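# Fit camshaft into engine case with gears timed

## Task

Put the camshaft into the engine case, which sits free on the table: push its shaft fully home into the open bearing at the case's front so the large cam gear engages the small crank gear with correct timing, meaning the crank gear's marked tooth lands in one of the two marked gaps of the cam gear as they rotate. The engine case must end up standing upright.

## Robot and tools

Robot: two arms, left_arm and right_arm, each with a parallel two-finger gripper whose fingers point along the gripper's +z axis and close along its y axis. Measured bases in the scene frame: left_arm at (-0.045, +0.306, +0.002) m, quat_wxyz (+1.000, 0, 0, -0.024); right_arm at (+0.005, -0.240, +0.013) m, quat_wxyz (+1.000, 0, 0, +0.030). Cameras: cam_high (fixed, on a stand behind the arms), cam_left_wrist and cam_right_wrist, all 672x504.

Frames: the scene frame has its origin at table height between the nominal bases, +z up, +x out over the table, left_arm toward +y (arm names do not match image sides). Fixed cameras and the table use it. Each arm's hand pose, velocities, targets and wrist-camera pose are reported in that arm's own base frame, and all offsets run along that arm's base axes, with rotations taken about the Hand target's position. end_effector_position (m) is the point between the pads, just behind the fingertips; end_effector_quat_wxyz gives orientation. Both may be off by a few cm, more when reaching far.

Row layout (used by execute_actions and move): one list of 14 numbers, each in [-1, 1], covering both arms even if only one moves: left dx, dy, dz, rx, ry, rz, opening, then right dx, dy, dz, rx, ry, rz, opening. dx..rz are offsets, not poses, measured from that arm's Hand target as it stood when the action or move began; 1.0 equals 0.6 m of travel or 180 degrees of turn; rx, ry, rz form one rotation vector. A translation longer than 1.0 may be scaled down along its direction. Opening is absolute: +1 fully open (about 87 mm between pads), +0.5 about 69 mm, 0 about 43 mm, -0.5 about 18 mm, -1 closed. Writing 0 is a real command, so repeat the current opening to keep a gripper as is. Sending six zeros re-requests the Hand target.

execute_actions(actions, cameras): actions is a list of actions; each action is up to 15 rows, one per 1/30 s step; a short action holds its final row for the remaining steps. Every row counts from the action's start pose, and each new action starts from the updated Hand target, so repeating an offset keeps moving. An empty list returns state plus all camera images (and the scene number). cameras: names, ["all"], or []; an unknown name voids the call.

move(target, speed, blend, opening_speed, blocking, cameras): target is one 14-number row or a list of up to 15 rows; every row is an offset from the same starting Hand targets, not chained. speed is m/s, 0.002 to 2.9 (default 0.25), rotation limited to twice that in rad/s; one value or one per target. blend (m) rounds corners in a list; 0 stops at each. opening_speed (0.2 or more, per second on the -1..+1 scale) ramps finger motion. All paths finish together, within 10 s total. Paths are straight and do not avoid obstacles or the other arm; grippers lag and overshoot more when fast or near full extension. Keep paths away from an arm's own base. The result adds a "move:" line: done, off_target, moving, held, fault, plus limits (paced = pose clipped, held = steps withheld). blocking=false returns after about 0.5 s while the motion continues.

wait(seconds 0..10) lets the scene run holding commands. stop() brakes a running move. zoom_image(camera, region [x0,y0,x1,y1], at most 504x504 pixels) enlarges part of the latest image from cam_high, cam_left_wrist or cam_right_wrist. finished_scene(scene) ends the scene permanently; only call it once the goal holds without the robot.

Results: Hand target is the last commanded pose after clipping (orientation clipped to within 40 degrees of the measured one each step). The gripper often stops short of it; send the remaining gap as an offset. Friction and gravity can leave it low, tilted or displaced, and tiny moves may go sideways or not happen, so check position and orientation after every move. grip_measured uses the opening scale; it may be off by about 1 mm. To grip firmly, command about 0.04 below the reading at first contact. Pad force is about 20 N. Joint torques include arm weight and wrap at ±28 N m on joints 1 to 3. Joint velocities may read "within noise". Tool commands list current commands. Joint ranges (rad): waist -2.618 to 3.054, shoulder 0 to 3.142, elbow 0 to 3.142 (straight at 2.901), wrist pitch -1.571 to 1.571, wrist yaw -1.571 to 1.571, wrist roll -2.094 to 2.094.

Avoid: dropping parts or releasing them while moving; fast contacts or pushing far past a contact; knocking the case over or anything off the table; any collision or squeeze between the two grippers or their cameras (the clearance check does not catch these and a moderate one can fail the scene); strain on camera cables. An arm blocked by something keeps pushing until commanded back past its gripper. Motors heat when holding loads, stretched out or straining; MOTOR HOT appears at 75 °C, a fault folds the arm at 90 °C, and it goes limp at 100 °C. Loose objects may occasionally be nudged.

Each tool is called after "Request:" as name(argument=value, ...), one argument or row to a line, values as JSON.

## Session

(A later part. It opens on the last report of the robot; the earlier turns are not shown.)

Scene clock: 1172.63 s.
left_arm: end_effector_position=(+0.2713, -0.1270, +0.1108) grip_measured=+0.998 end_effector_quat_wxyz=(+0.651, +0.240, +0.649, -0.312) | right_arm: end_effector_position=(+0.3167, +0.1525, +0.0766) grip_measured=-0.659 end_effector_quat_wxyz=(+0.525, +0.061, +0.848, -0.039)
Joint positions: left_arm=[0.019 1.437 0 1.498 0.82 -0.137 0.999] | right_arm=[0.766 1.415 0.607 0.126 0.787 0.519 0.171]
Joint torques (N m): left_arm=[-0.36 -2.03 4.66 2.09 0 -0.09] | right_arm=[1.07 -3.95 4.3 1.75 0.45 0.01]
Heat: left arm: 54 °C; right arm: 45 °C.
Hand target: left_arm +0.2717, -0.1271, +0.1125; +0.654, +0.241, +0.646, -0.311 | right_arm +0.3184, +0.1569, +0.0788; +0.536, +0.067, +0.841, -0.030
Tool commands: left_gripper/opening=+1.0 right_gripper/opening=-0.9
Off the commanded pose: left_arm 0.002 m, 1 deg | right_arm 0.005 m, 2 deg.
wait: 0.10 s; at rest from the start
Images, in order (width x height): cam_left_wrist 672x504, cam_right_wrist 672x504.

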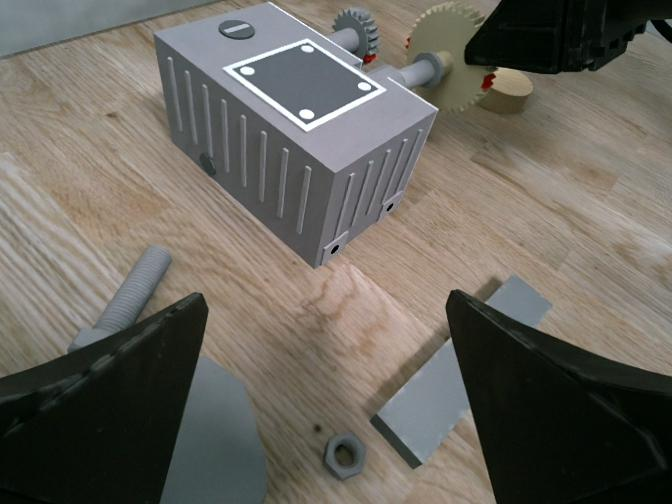

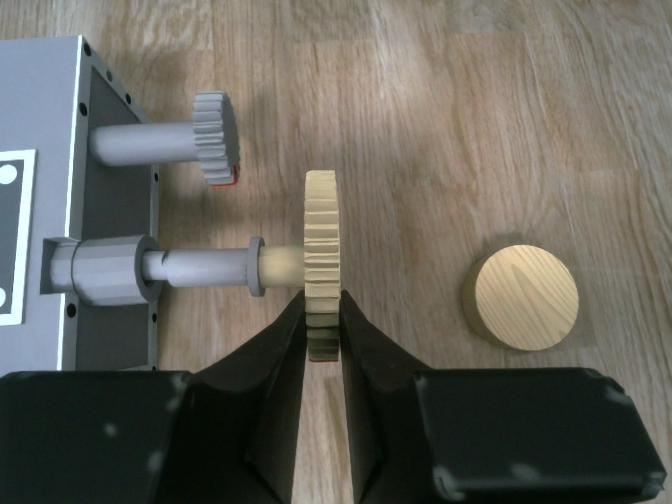

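Request:
move(
  target=[0,0,0,0,0,0,1,-0.008,0.004,0.0,0,0,0,-0.9],
  speed=0.04,
  cameras=["cam_left_wrist","cam_right_wrist"],
)

Request:
zoom_image(
  camera="cam_right_wrist",
  region=[0, 120, 280, 320],
)

Scene clock: 1190.73 s.
left_arm: end_effector_position=(+0.2713, -0.1270, +0.1108) grip_measured=+0.998 end_effector_quat_wxyz=(+0.651, +0.240, +0.649, -0.312) | right_arm: end_effector_position=(+0.3144, +0.1568, +0.0776) grip_measured=-0.659 end_effector_quat_wxyz=(+0.529, +0.062, +0.846, -0.036)
Joint positions: left_arm=[0.019 1.437 0 1.498 0.82 -0.137 0.999] | right_arm=[0.785 1.415 0.607 0.126 0.802 0.534 0.171]
Joint torques (N m): left_arm=[-0.38 -2.04 4.66 2.09 -0.01 -0.09] | right_arm=[1.14 -4.52 4.08 1.59 0.47 0.02]
Heat: left arm: 54 °C; right arm: 46 °C.
Hand target: left_arm +0.2717, -0.1271, +0.1125; +0.654, +0.241, +0.646, -0.311 | right_arm +0.3137, +0.1593, +0.0788; +0.536, +0.067, +0.841, -0.030
Off the commanded pose: left_arm 0.002 m, 1 deg | right_arm 0.003 m, 1 deg.
move: done
Images, in order (width x height): cam_left_wrist 672x504, cam_right_wrist 672x504.

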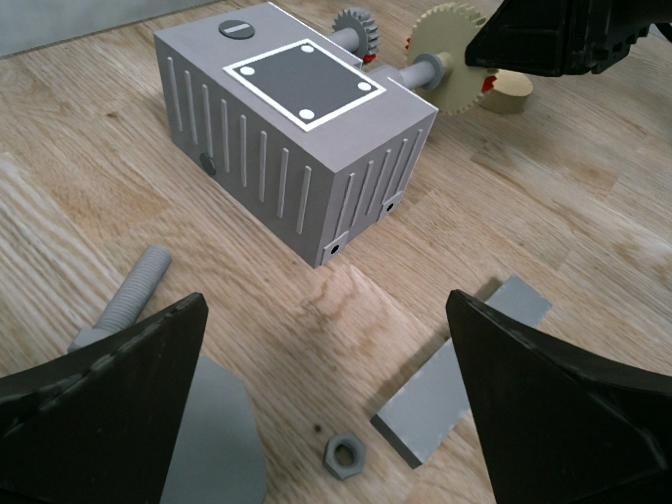

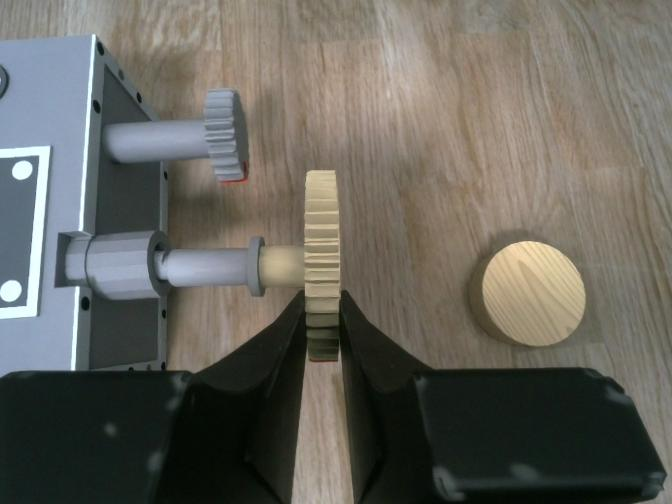

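Scaled by 1.800 from the camera's 672x504 image, which has a finer 960x720 frame.

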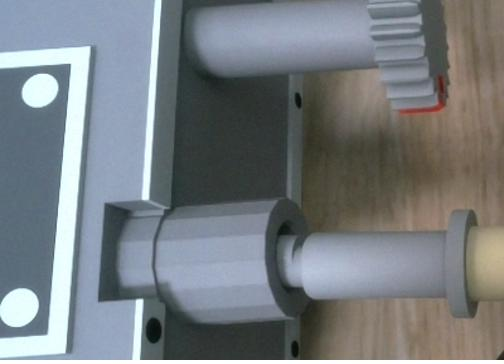

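Request:
move(
  target=[0,0,0,0,0,0,1,0.001,0.008,-0.003,0,0,0,-0.9],
  speed=0.04,
  cameras=["cam_left_wrist","cam_right_wrist"],
)

Request:
zoom_image(
  camera="cam_right_wrist",
  region=[0, 120, 280, 320],
)

Request:
zoom_image(
  camera="cam_left_wrist",
  region=[365, 30, 485, 120],
)

Scene clock: 1199.23 s.
left_arm: end_effector_position=(+0.2713, -0.1270, +0.1108) grip_measured=+0.998 end_effector_quat_wxyz=(+0.651, +0.240, +0.649, -0.312) | right_arm: end_effector_position=(+0.3137, +0.1587, +0.0756) grip_measured=-0.659 end_effector_quat_wxyz=(+0.531, +0.067, +0.844, -0.037)
Joint positions: left_arm=[0.019 1.437 0 1.498 0.82 -0.137 0.999] | right_arm=[0.796 1.428 0.607 0.133 0.818 0.55 0.171]
Joint torques (N m): left_arm=[-0.38 -2.04 4.64 2.09 -0.01 -0.09] | right_arm=[1.22 -3.84 4.89 1.56 0.37 -0.01]
Heat: left arm: 54 °C; right arm: 45 °C.
Hand target: left_arm +0.2717, -0.1271, +0.1125; +0.654, +0.241, +0.646, -0.311 | right_arm +0.3143, +0.1641, +0.0769; +0.536, +0.067, +0.841, -0.029
Off the commanded pose: left_arm 0.002 m, 1 deg | right_arm 0.006 m, 1 deg.
move: done
Images, in order (width x height): cam_left_wrist 672x504, cam_right_wrist 672x504.

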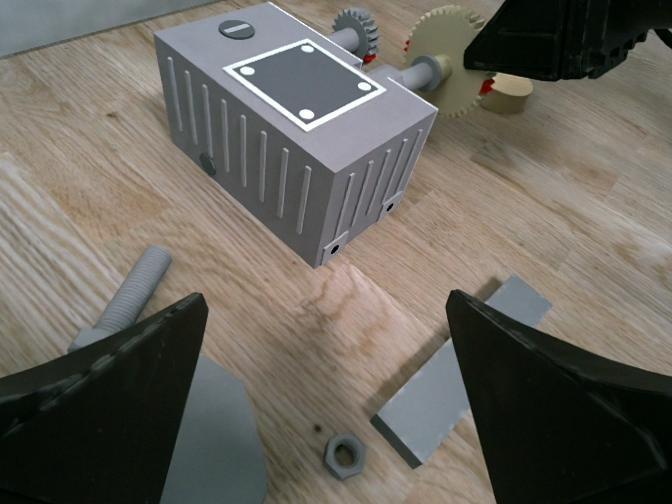

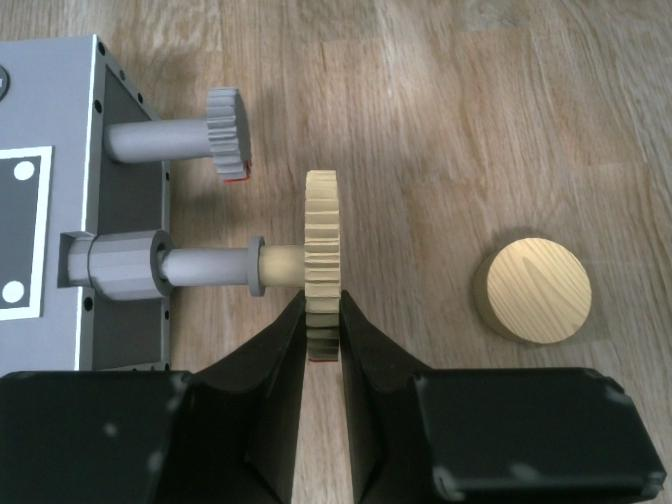

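Scaled by 1.800 from the camera's 672x504 image, which has a finer 960x720 frame.

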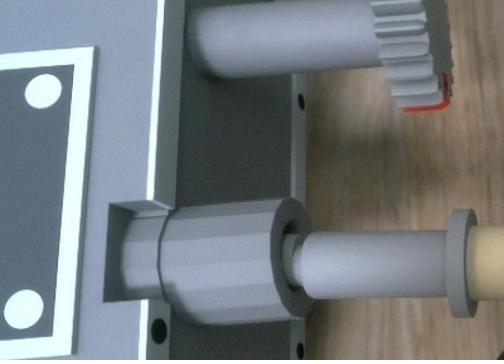

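Scaled by 4.200 from the camera's 672x504 image, which has a finer 960x720 frame.

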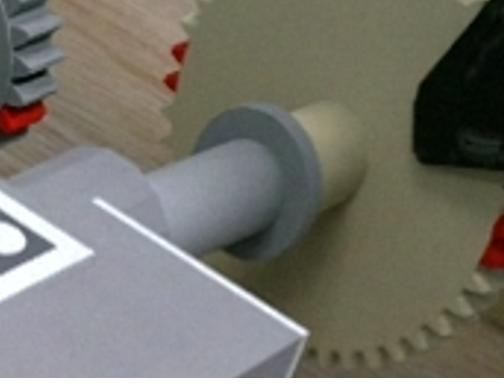

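Request:
move(
  target=[0,0,0,0,0,0,1,0.005,-0.006,0.003,0,0,0,-0.9],
  speed=0.04,
  cameras=["cam_left_wrist","cam_right_wrist"],
)

Request:
zoom_image(
  camera="cam_right_wrist",
  region=[0, 120, 280, 320],
)

Scene clock: 1210.03 s.
left_arm: end_effector_position=(+0.2713, -0.1270, +0.1108) grip_measured=+0.998 end_effector_quat_wxyz=(+0.651, +0.240, +0.649, -0.312) | right_arm: end_effector_position=(+0.3140, +0.1587, +0.0757) grip_measured=-0.659 end_effector_quat_wxyz=(+0.531, +0.066, +0.844, -0.037)
Joint positions: left_arm=[0.019 1.437 0 1.498 0.82 -0.137 0.999] | right_arm=[0.795 1.428 0.607 0.135 0.816 0.546 0.171]
Joint torques (N m): left_arm=[-0.38 -2.04 4.64 2.09 -0.01 -0.09] | right_arm=[-0.31 -4.53 4.83 1.58 0.24 -0.14]
Heat: left arm: 53 °C; right arm: 44 °C.
Hand target: left_arm +0.2717, -0.1271, +0.1125; +0.654, +0.241, +0.646, -0.311 | right_arm +0.3173, +0.1605, +0.0787; +0.536, +0.067, +0.841, -0.030
Off the commanded pose: left_arm 0.002 m, 1 deg | right_arm 0.005 m, 1 deg.
move: done
Images, in order (width x height): cam_left_wrist 672x504, cam_right_wrist 672x504.

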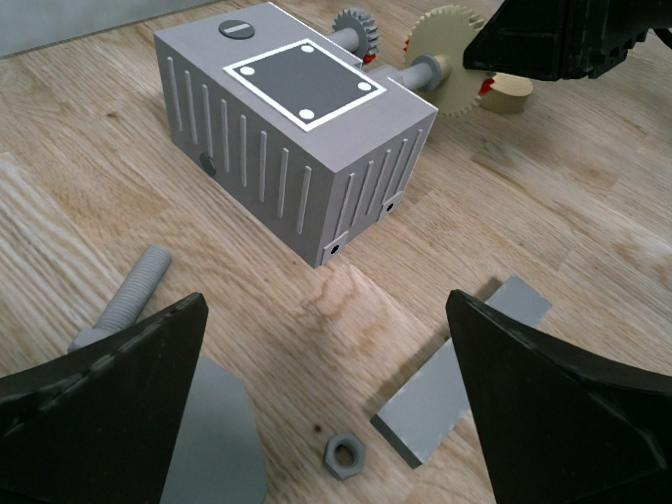

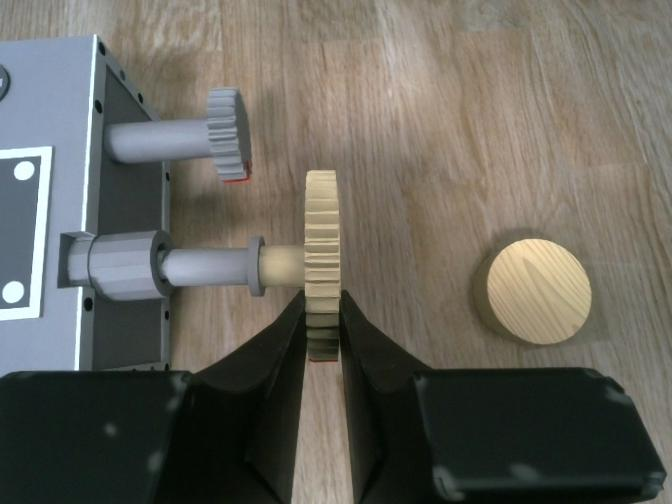

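Scaled by 1.800 from the camera's 672x504 image, which has a finer 960x720 frame.

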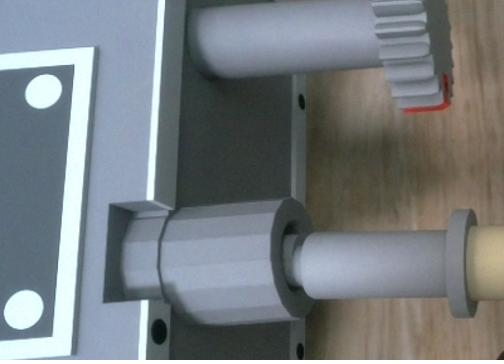

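Increase until it moves.

Request:
move(
  target=[0,0,0,0,0,0,1,0.006,0.0,0.002,0,0,0,-0.9],
  speed=0.04,
  cameras=["cam_right_wrist"],
)

Request:
zoom_image(
  camera="cam_right_wrist",
  region=[0, 120, 280, 320],
)

Scene clock: 1215.47 s.
left_arm: end_effector_position=(+0.2713, -0.1270, +0.1108) grip_measured=+0.998 end_effector_quat_wxyz=(+0.651, +0.240, +0.649, -0.312) | right_arm: end_effector_position=(+0.3153, +0.1580, +0.0753) grip_measured=-0.659 end_effector_quat_wxyz=(+0.529, +0.064, +0.846, -0.035)
Joint positions: left_arm=[0.019 1.437 0 1.498 0.82 -0.137 0.999] | right_arm=[0.786 1.428 0.607 0.139 0.804 0.538 0.171]
Joint torques (N m): left_arm=[-0.38 -2.04 4.66 2.09 -0.01 -0.09] | right_arm=[-0.4 -3.9 5.56 1.6 0.29 -0.16]
Heat: left arm: 53 °C; right arm: 44 °C.
Hand target: left_arm +0.2717, -0.1271, +0.1125; +0.654, +0.241, +0.646, -0.311 | right_arm +0.3208, +0.1606, +0.0800; +0.536, +0.067, +0.841, -0.029
Off the commanded pose: left_arm 0.002 m, 1 deg | right_arm 0.008 m, 1 deg.
move: done
Images, in order (width x height): cam_right_wrist 672x504.

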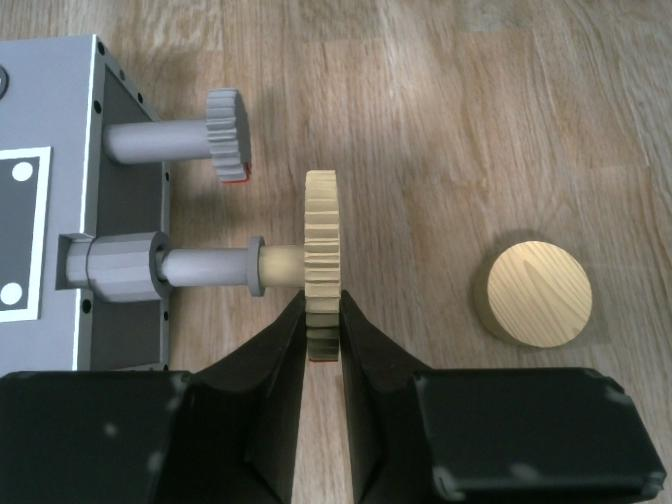

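Scaled by 1.800 from the camera's 672x504 image, which has a finer 960x720 frame.

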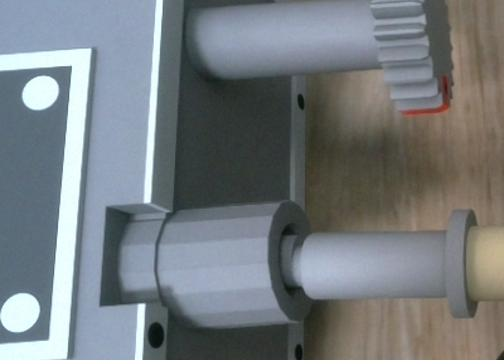

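Request:
move(
  target=[0,0,0,0,0,0,1,0.0025,0.0,0.008,0,0,0,-0.9],
  speed=0.04,
)

Request:
move(
  target=[0,0,0,0,0,0,1,0.001,0.0,0.004,0,0,0,-0.9],
  speed=0.04,
  cameras=["cam_right_wrist","cam_left_wrist"],
)

Request:
zoom_image(
  camera="cam_right_wrist",
  region=[0, 120, 280, 320],
)

Request:
zoom_image(
  camera="cam_left_wrist",
  region=[365, 30, 485, 120],
)

Scene clock: 1227.67 s.
left_arm: end_effector_position=(+0.2713, -0.1270, +0.1108) grip_measured=+0.998 end_effector_quat_wxyz=(+0.651, +0.240, +0.649, -0.312) | right_arm: end_effector_position=(+0.3158, +0.1575, +0.0750) grip_measured=-0.659 end_effector_quat_wxyz=(+0.528, +0.064, +0.846, -0.035)
Joint positions: left_arm=[0.019 1.437 0 1.498 0.82 -0.137 0.999] | right_arm=[0.782 1.428 0.607 0.139 0.799 0.536 0.171]
Joint torques (N m): left_arm=[-0.38 -2.06 4.64 2.09 0 -0.09] | right_arm=[-0.47 -4.7 6.64 1.41 0.32 -0.16]
Heat: left arm: 53 °C; right arm: 44 °C.
Hand target: left_arm +0.2717, -0.1271, +0.1125; +0.654, +0.241, +0.646, -0.311 | right_arm +0.3224, +0.1606, +0.0848; +0.536, +0.067, +0.841, -0.029
Off the commanded pose: left_arm 0.002 m, 1 deg | right_arm 0.012 m, 1 deg.
move: off_target (right_arm)

Scene clock: 1228.37 s.
left_arm: end_effector_position=(+0.2713, -0.1270, +0.1108) grip_measured=+0.998 end_effector_quat_wxyz=(+0.651, +0.240, +0.649, -0.312) | right_arm: end_effector_position=(+0.3158, +0.1575, +0.0750) grip_measured=-0.659 end_effector_quat_wxyz=(+0.528, +0.063, +0.846, -0.035)
Joint positions: left_arm=[0.019 1.437 0 1.498 0.82 -0.137 0.999] | right_arm=[0.782 1.428 0.607 0.139 0.799 0.535 0.171]
Joint torques (N m): left_arm=[-0.38 -2.04 4.64 2.09 0 -0.09] | right_arm=[-0.64 -5.14 7.16 1.32 0.3 -0.16]
Heat: left arm: 53 °C; right arm: 44 °C.
Hand target: left_arm +0.2717, -0.1271, +0.1125; +0.654, +0.241, +0.646, -0.311 | right_arm +0.3230, +0.1605, +0.0872; +0.536, +0.067, +0.841, -0.029
Off the commanded pose: left_arm 0.002 m, 1 deg | right_arm 0.014 m, 1 deg.
move: off_target (right_arm)
Images, in order (width x height): cam_left_wrist 672x504, cam_right_wrist 672x504.

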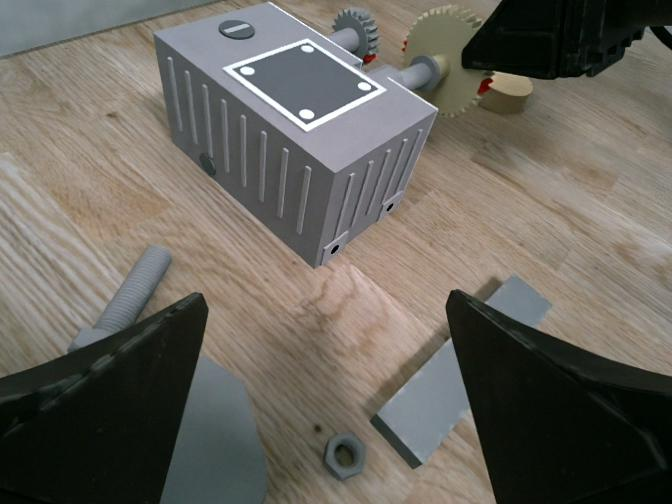

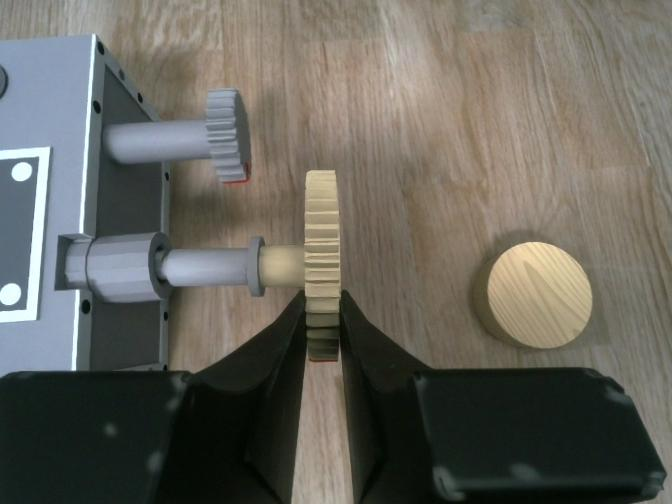

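Scaled by 1.800 from the camera's 672x504 image, which has a finer 960x720 frame.

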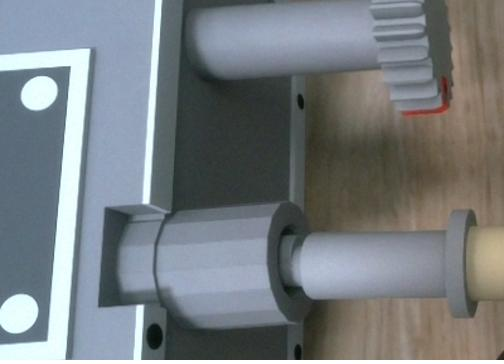

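Scaled by 4.200 from the camera's 672x504 image, which has a finer 960x720 frame.

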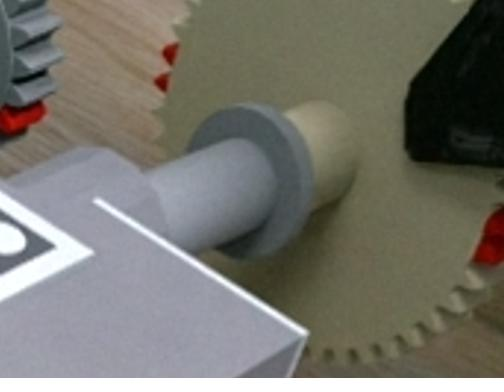

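Request:
move(
  target=[0,0,0,0,0,0,1,0.001,0.0,0.006,0,0,0,-0.9],
  speed=0.04,
)

Scene clock: 1233.80 s.
left_arm: end_effector_position=(+0.2713, -0.1270, +0.1108) grip_measured=+0.998 end_effector_quat_wxyz=(+0.651, +0.240, +0.649, -0.312) | right_arm: end_effector_position=(+0.3164, +0.1573, +0.0759) grip_measured=-0.659 end_effector_quat_wxyz=(+0.525, +0.061, +0.848, -0.037)
Joint positions: left_arm=[0.019 1.437 0 1.498 0.82 -0.137 0.999] | right_arm=[0.779 1.428 0.617 0.124 0.794 0.531 0.171]
Joint torques (N m): left_arm=[-0.36 -2.04 4.64 2.09 0 -0.09] | right_arm=[-0.5 -5.87 7.23 1.31 0.32 -0.14]
Heat: left arm: 53 °C; right arm: 44 °C.
Hand target: left_arm +0.2717, -0.1271, +0.1125; +0.654, +0.241, +0.646, -0.311 | right_arm +0.3235, +0.1605, +0.0907; +0.536, +0.067, +0.841, -0.030
Off the commanded pose: left_arm 0.002 m, 1 deg | right_arm 0.017 m, 2 deg.
move: off_target (right_arm)

Request:
move(
  target=[0,0,0,0,0,0,1,0.0,0.012,0.004,0,0,0,-0.9],
  speed=0.04,
  cameras=["cam_right_wrist","cam_left_wrist"],
)

Request:
zoom_image(
  camera="cam_right_wrist",
  region=[0, 120, 280, 320],
)

Scene clock: 1240.27 s.
left_arm: end_effector_position=(+0.2713, -0.1270, +0.1108) grip_measured=+0.998 end_effector_quat_wxyz=(+0.651, +0.240, +0.649, -0.312) | right_arm: end_effector_position=(+0.3160, +0.1588, +0.0785) grip_measured=-0.659 end_effector_quat_wxyz=(+0.521, +0.056, +0.851, -0.042)
Joint positions: left_arm=[0.019 1.437 0 1.498 0.82 -0.137 0.999] | right_arm=[0.783 1.428 0.64 0.083 0.794 0.531 0.171]
Joint torques (N m): left_arm=[-0.38 -2.04 4.64 2.09 0 -0.09] | right_arm=[0.99 -4.53 7.58 1.46 0.52 0.01]
Heat: left arm: 53 °C; right arm: 44 °C.
Hand target: left_arm +0.2717, -0.1271, +0.1125; +0.654, +0.241, +0.646, -0.311 | right_arm +0.3235, +0.1678, +0.0932; +0.536, +0.067, +0.841, -0.029
Off the commanded pose: left_arm 0.002 m, 1 deg | right_arm 0.019 m, 3 deg.
move: off_target (right_arm)
Images, in order (width x height): cam_left_wrist 672x504, cam_right_wrist 672x504.

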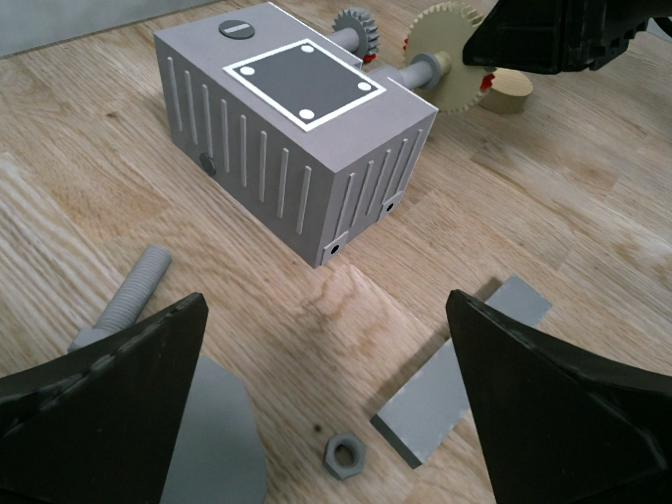

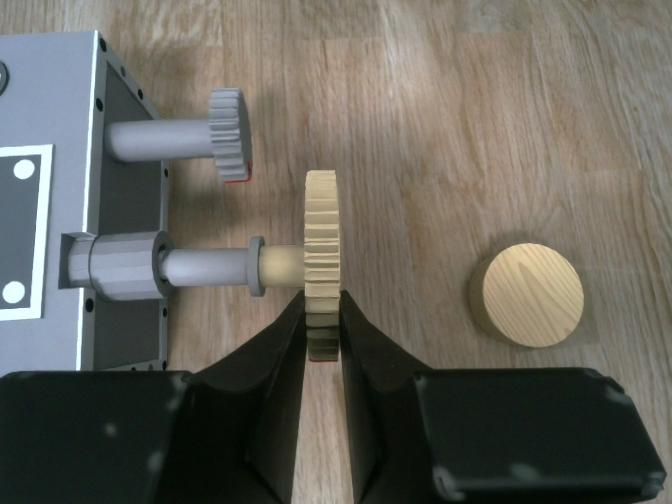

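Scaled by 1.800 from the camera's 672x504 image, which has a finer 960x720 frame.

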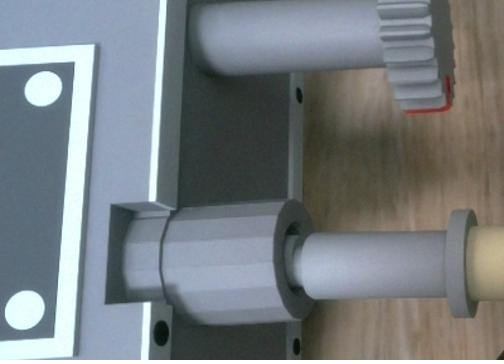

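Request:
move(
  target=[0,0,0,0,0,0,1,0.006,-0.004,-0.002,0,0,0,-0.9],
  speed=0.04,
)

Request:
move(
  target=[0,0,0,0,0,0,1,0.004,0,-0.002,0,0,0,-0.9],
  speed=0.04,
  cameras=["cam_right_wrist","cam_left_wrist"],
)

Request:
zoom_image(
  camera="cam_right_wrist",
  region=[60, 200, 200, 320],
)

Scene clock: 1252.63 s.
left_arm: end_effector_position=(+0.2713, -0.1270, +0.1108) grip_measured=+0.998 end_effector_quat_wxyz=(+0.651, +0.240, +0.649, -0.312) | right_arm: end_effector_position=(+0.3160, +0.1588, +0.0785) grip_measured=-0.659 end_effector_quat_wxyz=(+0.521, +0.055, +0.851, -0.042)
Joint positions: left_arm=[0.019 1.437 0 1.498 0.82 -0.137 0.999] | right_arm=[0.783 1.428 0.64 0.083 0.794 0.53 0.171]
Joint torques (N m): left_arm=[-0.38 -2.04 4.64 2.09 -0.01 -0.09] | right_arm=[-0.46 -4.11 7.35 1.59 0.38 -0.09]
Heat: left arm: 53 °C; right arm: 43 °C.
Hand target: left_arm +0.2717, -0.1271, +0.1125; +0.654, +0.241, +0.646, -0.311 | right_arm +0.3272, +0.1654, +0.0920; +0.536, +0.067, +0.841, -0.029
Off the commanded pose: left_arm 0.002 m, 1 deg | right_arm 0.019 m, 3 deg.
move: off_target (right_arm)

Scene clock: 1253.37 s.
left_arm: end_effector_position=(+0.2713, -0.1270, +0.1108) grip_measured=+0.998 end_effector_quat_wxyz=(+0.651, +0.240, +0.649, -0.312) | right_arm: end_effector_position=(+0.3176, +0.1577, +0.0773) grip_measured=-0.659 end_effector_quat_wxyz=(+0.521, +0.057, +0.851, -0.043)
Joint positions: left_arm=[0.019 1.437 0 1.498 0.82 -0.137 0.999] | right_arm=[0.777 1.435 0.64 0.091 0.793 0.528 0.171]
Joint torques (N m): left_arm=[-0.36 -2.04 4.64 2.09 0 -0.09] | right_arm=[-0.47 -4.05 7.46 1.66 0.33 -0.09]
Heat: left arm: 53 °C; right arm: 43 °C.
Hand target: left_arm +0.2717, -0.1271, +0.1125; +0.654, +0.241, +0.646, -0.311 | right_arm +0.3296, +0.1654, +0.0908; +0.536, +0.067, +0.841, -0.029
Off the commanded pose: left_arm 0.002 m, 1 deg | right_arm 0.020 m, 3 deg.
move: off_target (right_arm)
Images, in order (width x height): cam_left_wrist 672x504, cam_right_wrist 672x504.

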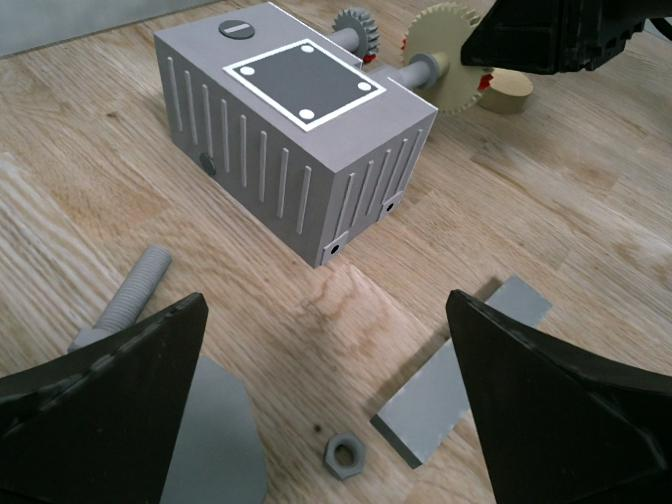

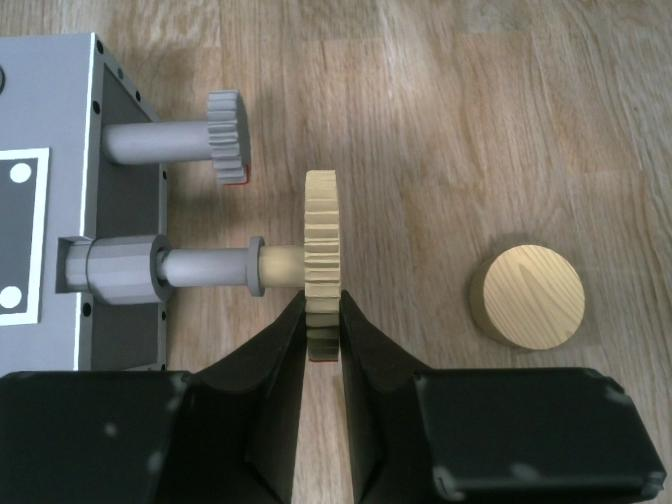

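Scaled by 3.600 from the camera's 672x504 image, which has a finer 960x720 frame.

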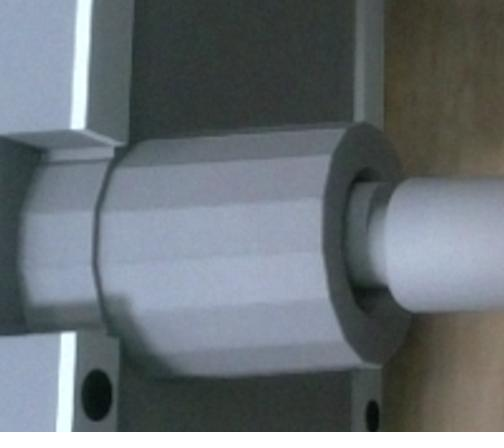

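Request:
move(
  target=[0,0,0,0,0,0,1,0.003,0.008,0.0,0,0,0,-0.9],
  speed=0.04,
  cameras=["cam_right_wrist"],
)

Request:
zoom_image(
  camera="cam_right_wrist",
  region=[60, 200, 200, 320],
)

Scene clock: 1262.30 s.
left_arm: end_effector_position=(+0.2713, -0.1270, +0.1108) grip_measured=+0.998 end_effector_quat_wxyz=(+0.651, +0.240, +0.649, -0.312) | right_arm: end_effector_position=(+0.3204, +0.1609, +0.0773) grip_measured=-0.658 end_effector_quat_wxyz=(+0.520, +0.056, +0.851, -0.043)
Joint positions: left_arm=[0.019 1.437 0 1.498 0.82 -0.137 0.999] | right_arm=[0.777 1.452 0.655 0.091 0.791 0.528 0.171]
Joint torques (N m): left_arm=[-0.38 -2.06 4.64 2.09 -0.01 -0.09] | right_arm=[0.24 -3.79 7.64 1.59 0.44 -0.06]
Heat: left arm: 52 °C; right arm: 43 °C.
Hand target: left_arm +0.2717, -0.1271, +0.1125; +0.654, +0.241, +0.646, -0.311 | right_arm +0.3314, +0.1702, +0.0908; +0.536, +0.067, +0.841, -0.029
Off the commanded pose: left_arm 0.002 m, 1 deg | right_arm 0.020 m, 3 deg.
move: off_target (right_arm)
Images, in order (width x height): cam_right_wrist 672x504.

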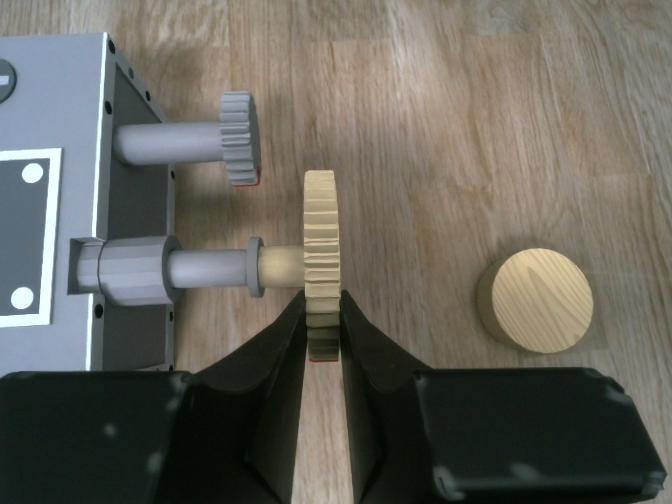

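Scaled by 3.600 from the camera's 672x504 image, which has a finer 960x720 frame.

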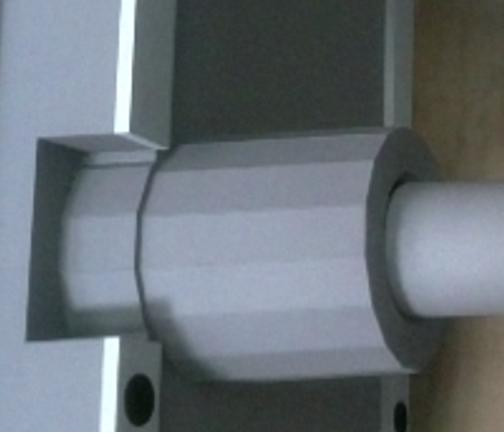

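Request:
move(
  target=[0,0,0,0,0,0,1,0.001,0.01,0.0,0,0,0,-0.9],
  speed=0.03,
  cameras=["cam_right_wrist","cam_left_wrist"],
)

Request:
zoom_image(
  camera="cam_right_wrist",
  region=[60, 200, 200, 320],
)

Scene clock: 1269.97 s.
left_arm: end_effector_position=(+0.2713, -0.1270, +0.1108) grip_measured=+0.998 end_effector_quat_wxyz=(+0.651, +0.240, +0.649, -0.312) | right_arm: end_effector_position=(+0.3207, +0.1621, +0.0781) grip_measured=-0.656 end_effector_quat_wxyz=(+0.520, +0.053, +0.851, -0.052)
Joint positions: left_arm=[0.019 1.437 0 1.498 0.82 -0.137 0.999] | right_arm=[0.787 1.465 0.673 0.073 0.81 0.528 0.172]
Joint torques (N m): left_arm=[-0.36 -2.04 4.66 2.09 -0.01 -0.09] | right_arm=[0.73 -3.44 7.68 1.67 0.35 0.07]
Heat: left arm: 52 °C; right arm: 43 °C.
Hand target: left_arm +0.2717, -0.1271, +0.1125; +0.654, +0.241, +0.646, -0.311 | right_arm +0.3319, +0.1762, +0.0908; +0.536, +0.067, +0.841, -0.029
Off the commanded pose: left_arm 0.002 m, 1 deg | right_arm 0.022 m, 4 deg.
move: off_target (right_arm)
Images, in order (width x height): cam_left_wrist 672x504, cam_right_wrist 672x504.

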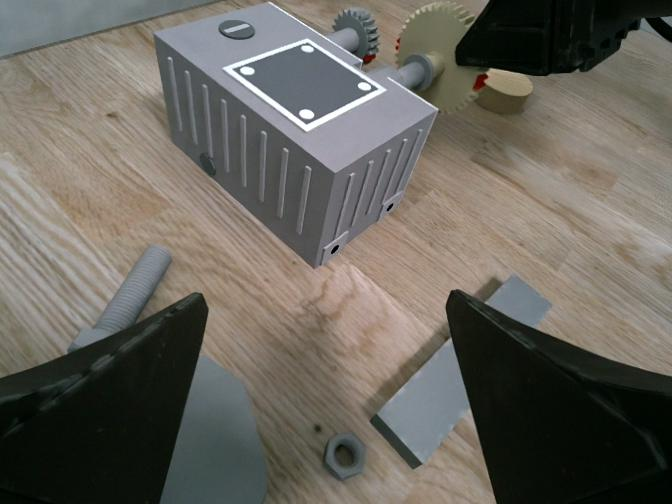

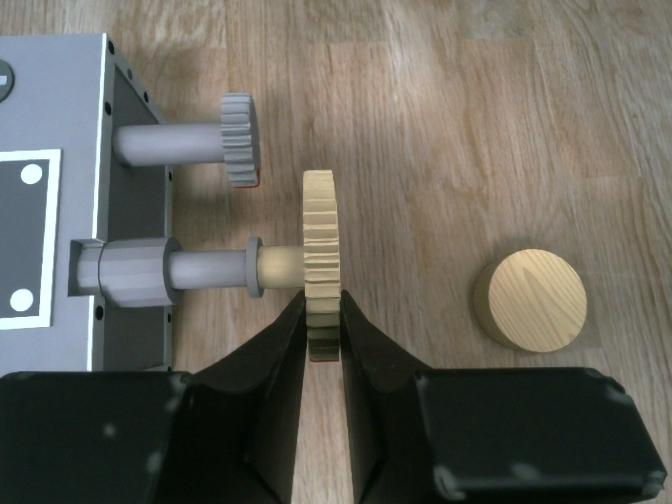

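Scaled by 3.600 from the camera's 672x504 image, which has a finer 960x720 frame.

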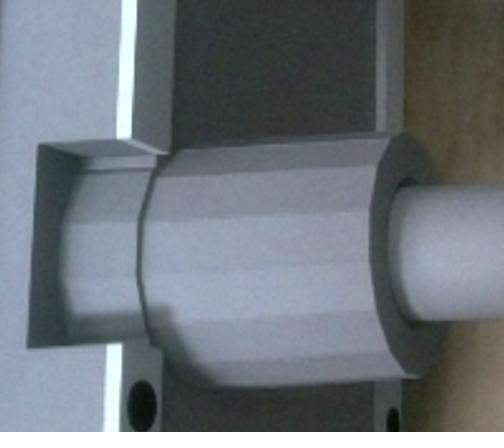

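Request:
zoom_image(
  camera="cam_left_wrist",
  region=[355, 40, 455, 115],
)

Scaled by 5.040 from the camera's 672x504 image, which has a finer 960x720 frame.

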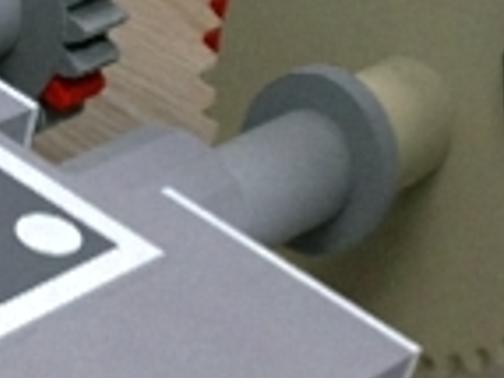

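Request:
move(
  target=[0,0,0,0,0,0,1,0.0,-0.006,0.001,0.016,0,0,-0.9],
  speed=0.03,
  cameras=["cam_right_wrist","cam_left_wrist"],
)

Request:
zoom_image(
  camera="cam_left_wrist",
  region=[355, 40, 455, 115],
)

Scene clock: 1296.13 s.
left_arm: end_effector_position=(+0.2713, -0.1270, +0.1108) grip_measured=+0.998 end_effector_quat_wxyz=(+0.651, +0.240, +0.649, -0.312) | right_arm: end_effector_position=(+0.3219, +0.1623, +0.0778) grip_measured=-0.656 end_effector_quat_wxyz=(+0.517, +0.057, +0.853, -0.044)
Joint positions: left_arm=[0.019 1.437 0 1.498 0.82 -0.137 0.999] | right_arm=[0.776 1.461 0.673 0.073 0.789 0.535 0.172]
Joint torques (N m): left_arm=[-0.38 -2.06 4.66 2.09 -0.01 -0.09] | right_arm=[-0.64 -5.89 5.94 1.79 0.1 0.16]
Heat: left arm: 52 °C; right arm: 44 °C.
Hand target: left_arm +0.2717, -0.1271, +0.1125; +0.654, +0.241, +0.646, -0.311 | right_arm +0.3319, +0.1726, +0.0914; +0.534, +0.080, +0.842, -0.008
Off the commanded pose: left_arm 0.002 m, 1 deg | right_arm 0.020 m, 5 deg.
move: off_target (right_arm)
Images, in order (width x height): cam_left_wrist 672x504, cam_right_wrist 672x504.

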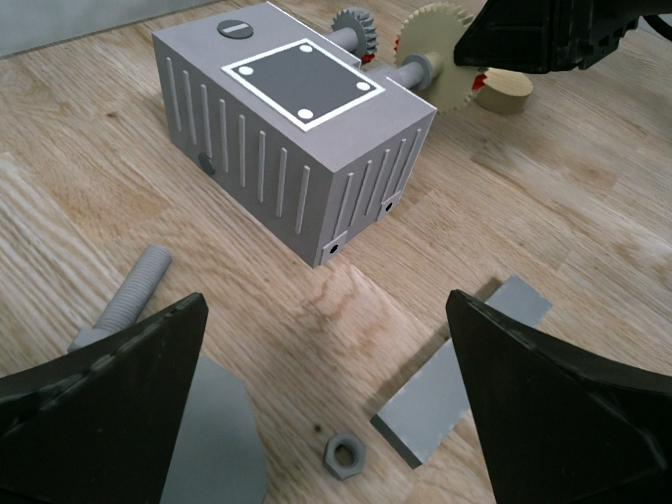

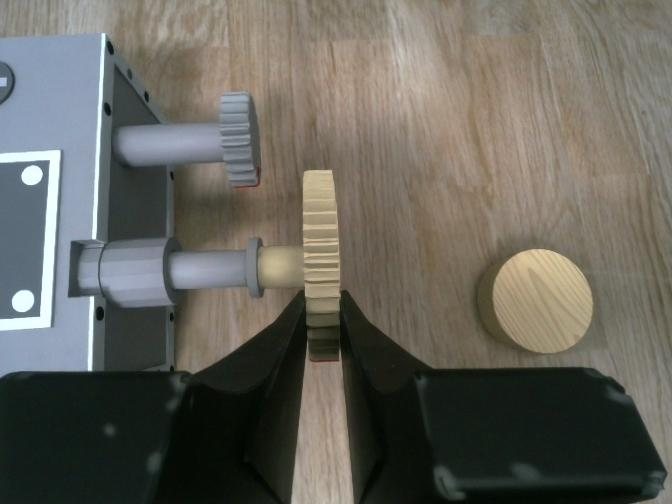

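Scaled by 5.040 from the camera's 672x504 image, which has a finer 960x720 frame.

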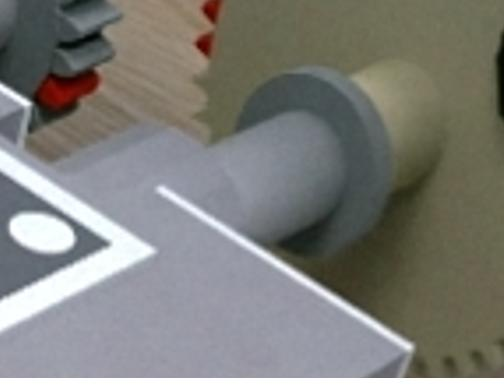

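Request:
move(
  target=[0,0,0,0,0,0,1,0.0,0.012,0.001,0.006,0,0,-0.9],
  speed=0.03,
  cameras=["cam_right_wrist","cam_left_wrist"],
)

Request:
zoom_image(
  camera="cam_left_wrist",
  region=[355, 40, 455, 115],
)

Request:
zoom_image(
  camera="cam_right_wrist",
  region=[60, 200, 200, 320],
)

Scene clock: 1304.33 s.
left_arm: end_effector_position=(+0.2713, -0.1270, +0.1108) grip_measured=+0.998 end_effector_quat_wxyz=(+0.651, +0.240, +0.649, -0.312) | right_arm: end_effector_position=(+0.3214, +0.1626, +0.0774) grip_measured=-0.656 end_effector_quat_wxyz=(+0.516, +0.063, +0.853, -0.041)
Joint positions: left_arm=[0.019 1.437 0 1.498 0.82 -0.137 0.999] | right_arm=[0.776 1.46 0.673 0.068 0.788 0.551 0.172]
Joint torques (N m): left_arm=[-0.38 -2.04 4.64 2.09 0 -0.09] | right_arm=[0.65 -4.81 7.02 1.75 0.14 0.25]
Heat: left arm: 52 °C; right arm: 45 °C.
Hand target: left_arm +0.2717, -0.1271, +0.1125; +0.654, +0.241, +0.646, -0.311 | right_arm +0.3319, +0.1798, +0.0919; +0.533, +0.085, +0.842, +0.000
Off the commanded pose: left_arm 0.002 m, 1 deg | right_arm 0.025 m, 6 deg.
move: off_target (right_arm)
Images, in order (width x height): cam_left_wrist 672x504, cam_right_wrist 672x504.

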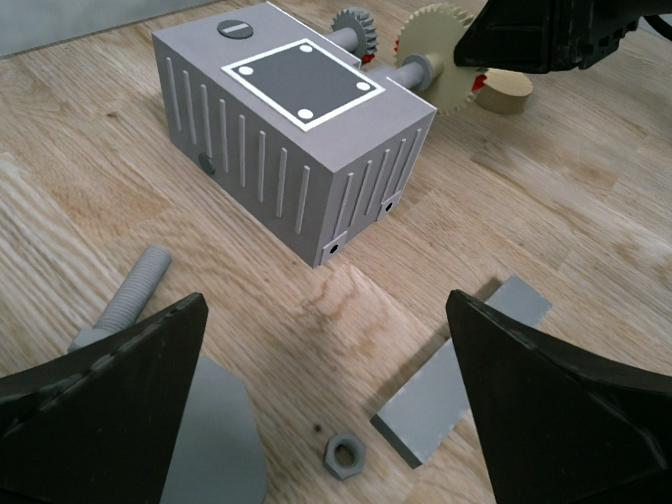

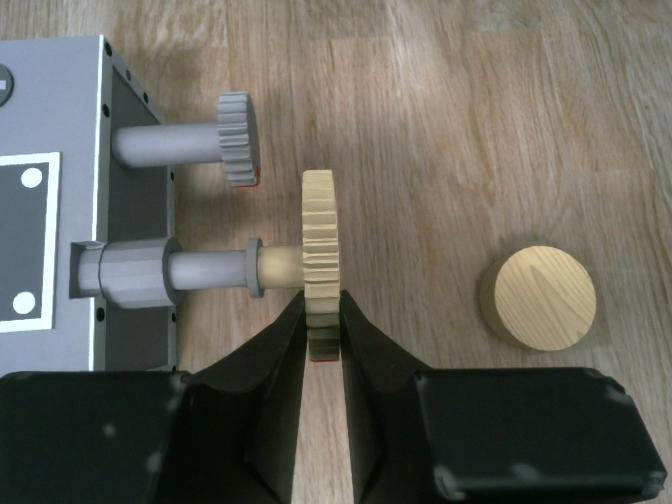

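Scaled by 5.040 from the camera's 672x504 image, which has a finer 960x720 frame.

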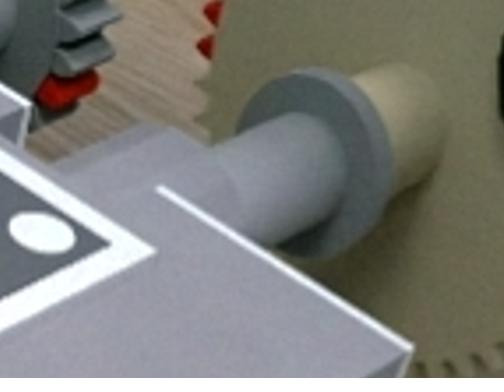

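Scaled by 3.600 from the camera's 672x504 image, which has a finer 960x720 frame.

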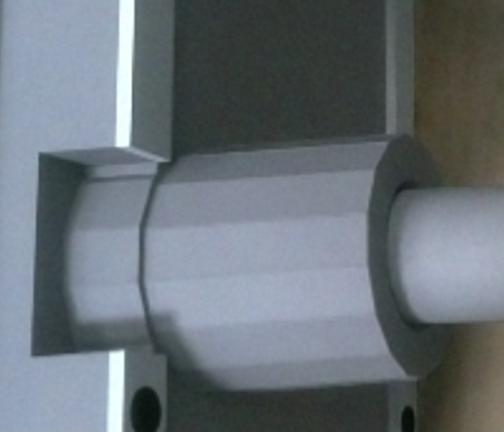

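Request:
move(
  target=[0,0,0,0,0,0,1,0.0,0.012,0.0,0.0,0,0,-0.9],
  speed=0.03,
  cameras=["cam_right_wrist","cam_left_wrist"],
)

Request:
zoom_image(
  camera="cam_right_wrist",
  region=[60, 200, 200, 320],
)

Scene clock: 1311.60 s.
left_arm: end_effector_position=(+0.2713, -0.1270, +0.1108) grip_measured=+0.998 end_effector_quat_wxyz=(+0.651, +0.240, +0.649, -0.312) | right_arm: end_effector_position=(+0.3205, +0.1678, +0.0768) grip_measured=-0.657 end_effector_quat_wxyz=(+0.516, +0.068, +0.853, -0.036)
Joint positions: left_arm=[0.019 1.437 0 1.498 0.82 -0.137 0.999] | right_arm=[0.789 1.47 0.681 0.062 0.794 0.575 0.171]
Joint torques (N m): left_arm=[-0.38 -2.06 4.64 2.09 -0.01 -0.09] | right_arm=[1.18 -3.96 7.91 1.7 0.26 0.17]
Heat: left arm: 52 °C; right arm: 44 °C.
Hand target: left_arm +0.2717, -0.1271, +0.1125; +0.654, +0.241, +0.646, -0.311 | right_arm +0.3320, +0.1870, +0.0920; +0.533, +0.086, +0.842, +0.000
Off the commanded pose: left_arm 0.002 m, 1 deg | right_arm 0.027 m, 5 deg.
move: off_target (right_arm)
Images, in order (width x height): cam_left_wrist 672x504, cam_right_wrist 672x504.

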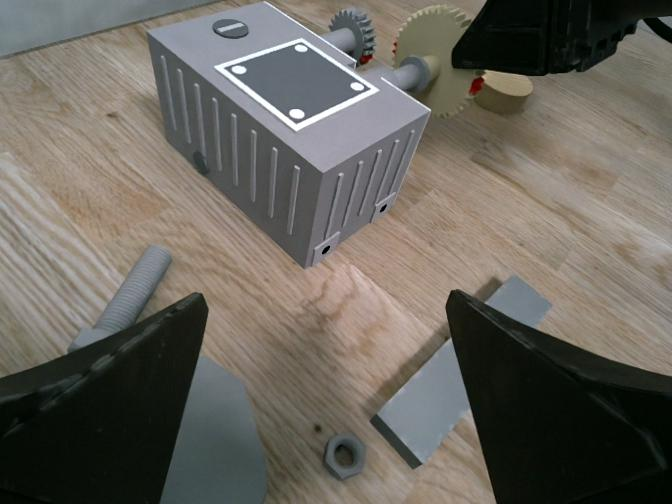

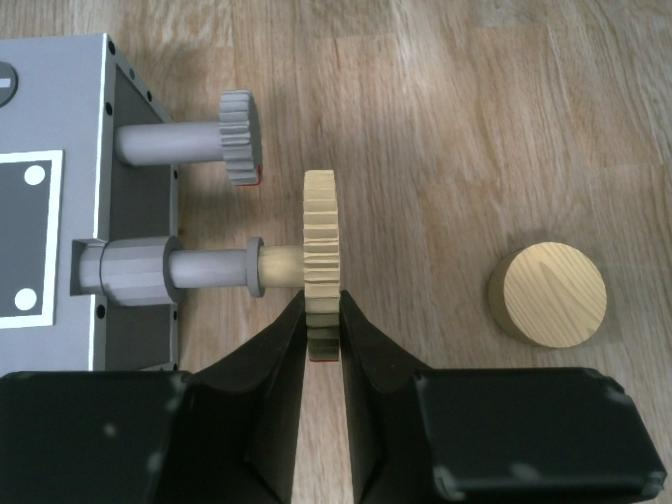

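Scaled by 3.600 from the camera's 672x504 image, which has a finer 960x720 frame.

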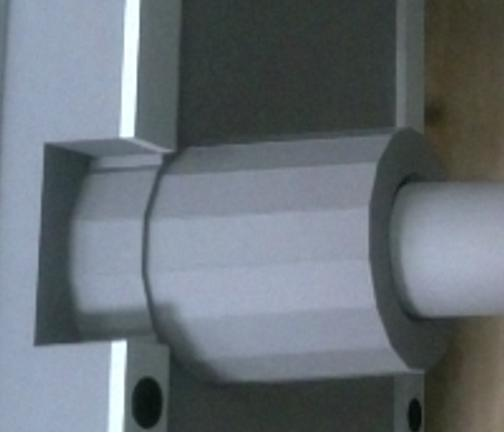

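Request:
zoom_image(
  camera="cam_left_wrist",
  region=[345, 40, 445, 115],
)

Scaled by 5.040 from the camera's 672x504 image, which has a finer 960x720 frame.

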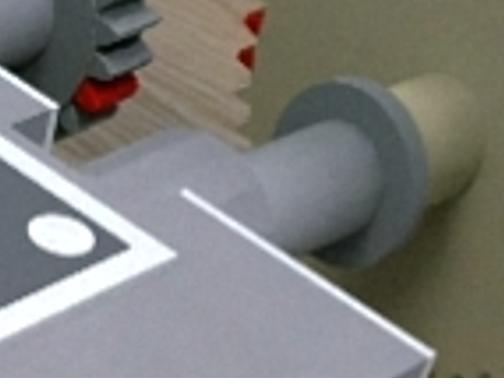

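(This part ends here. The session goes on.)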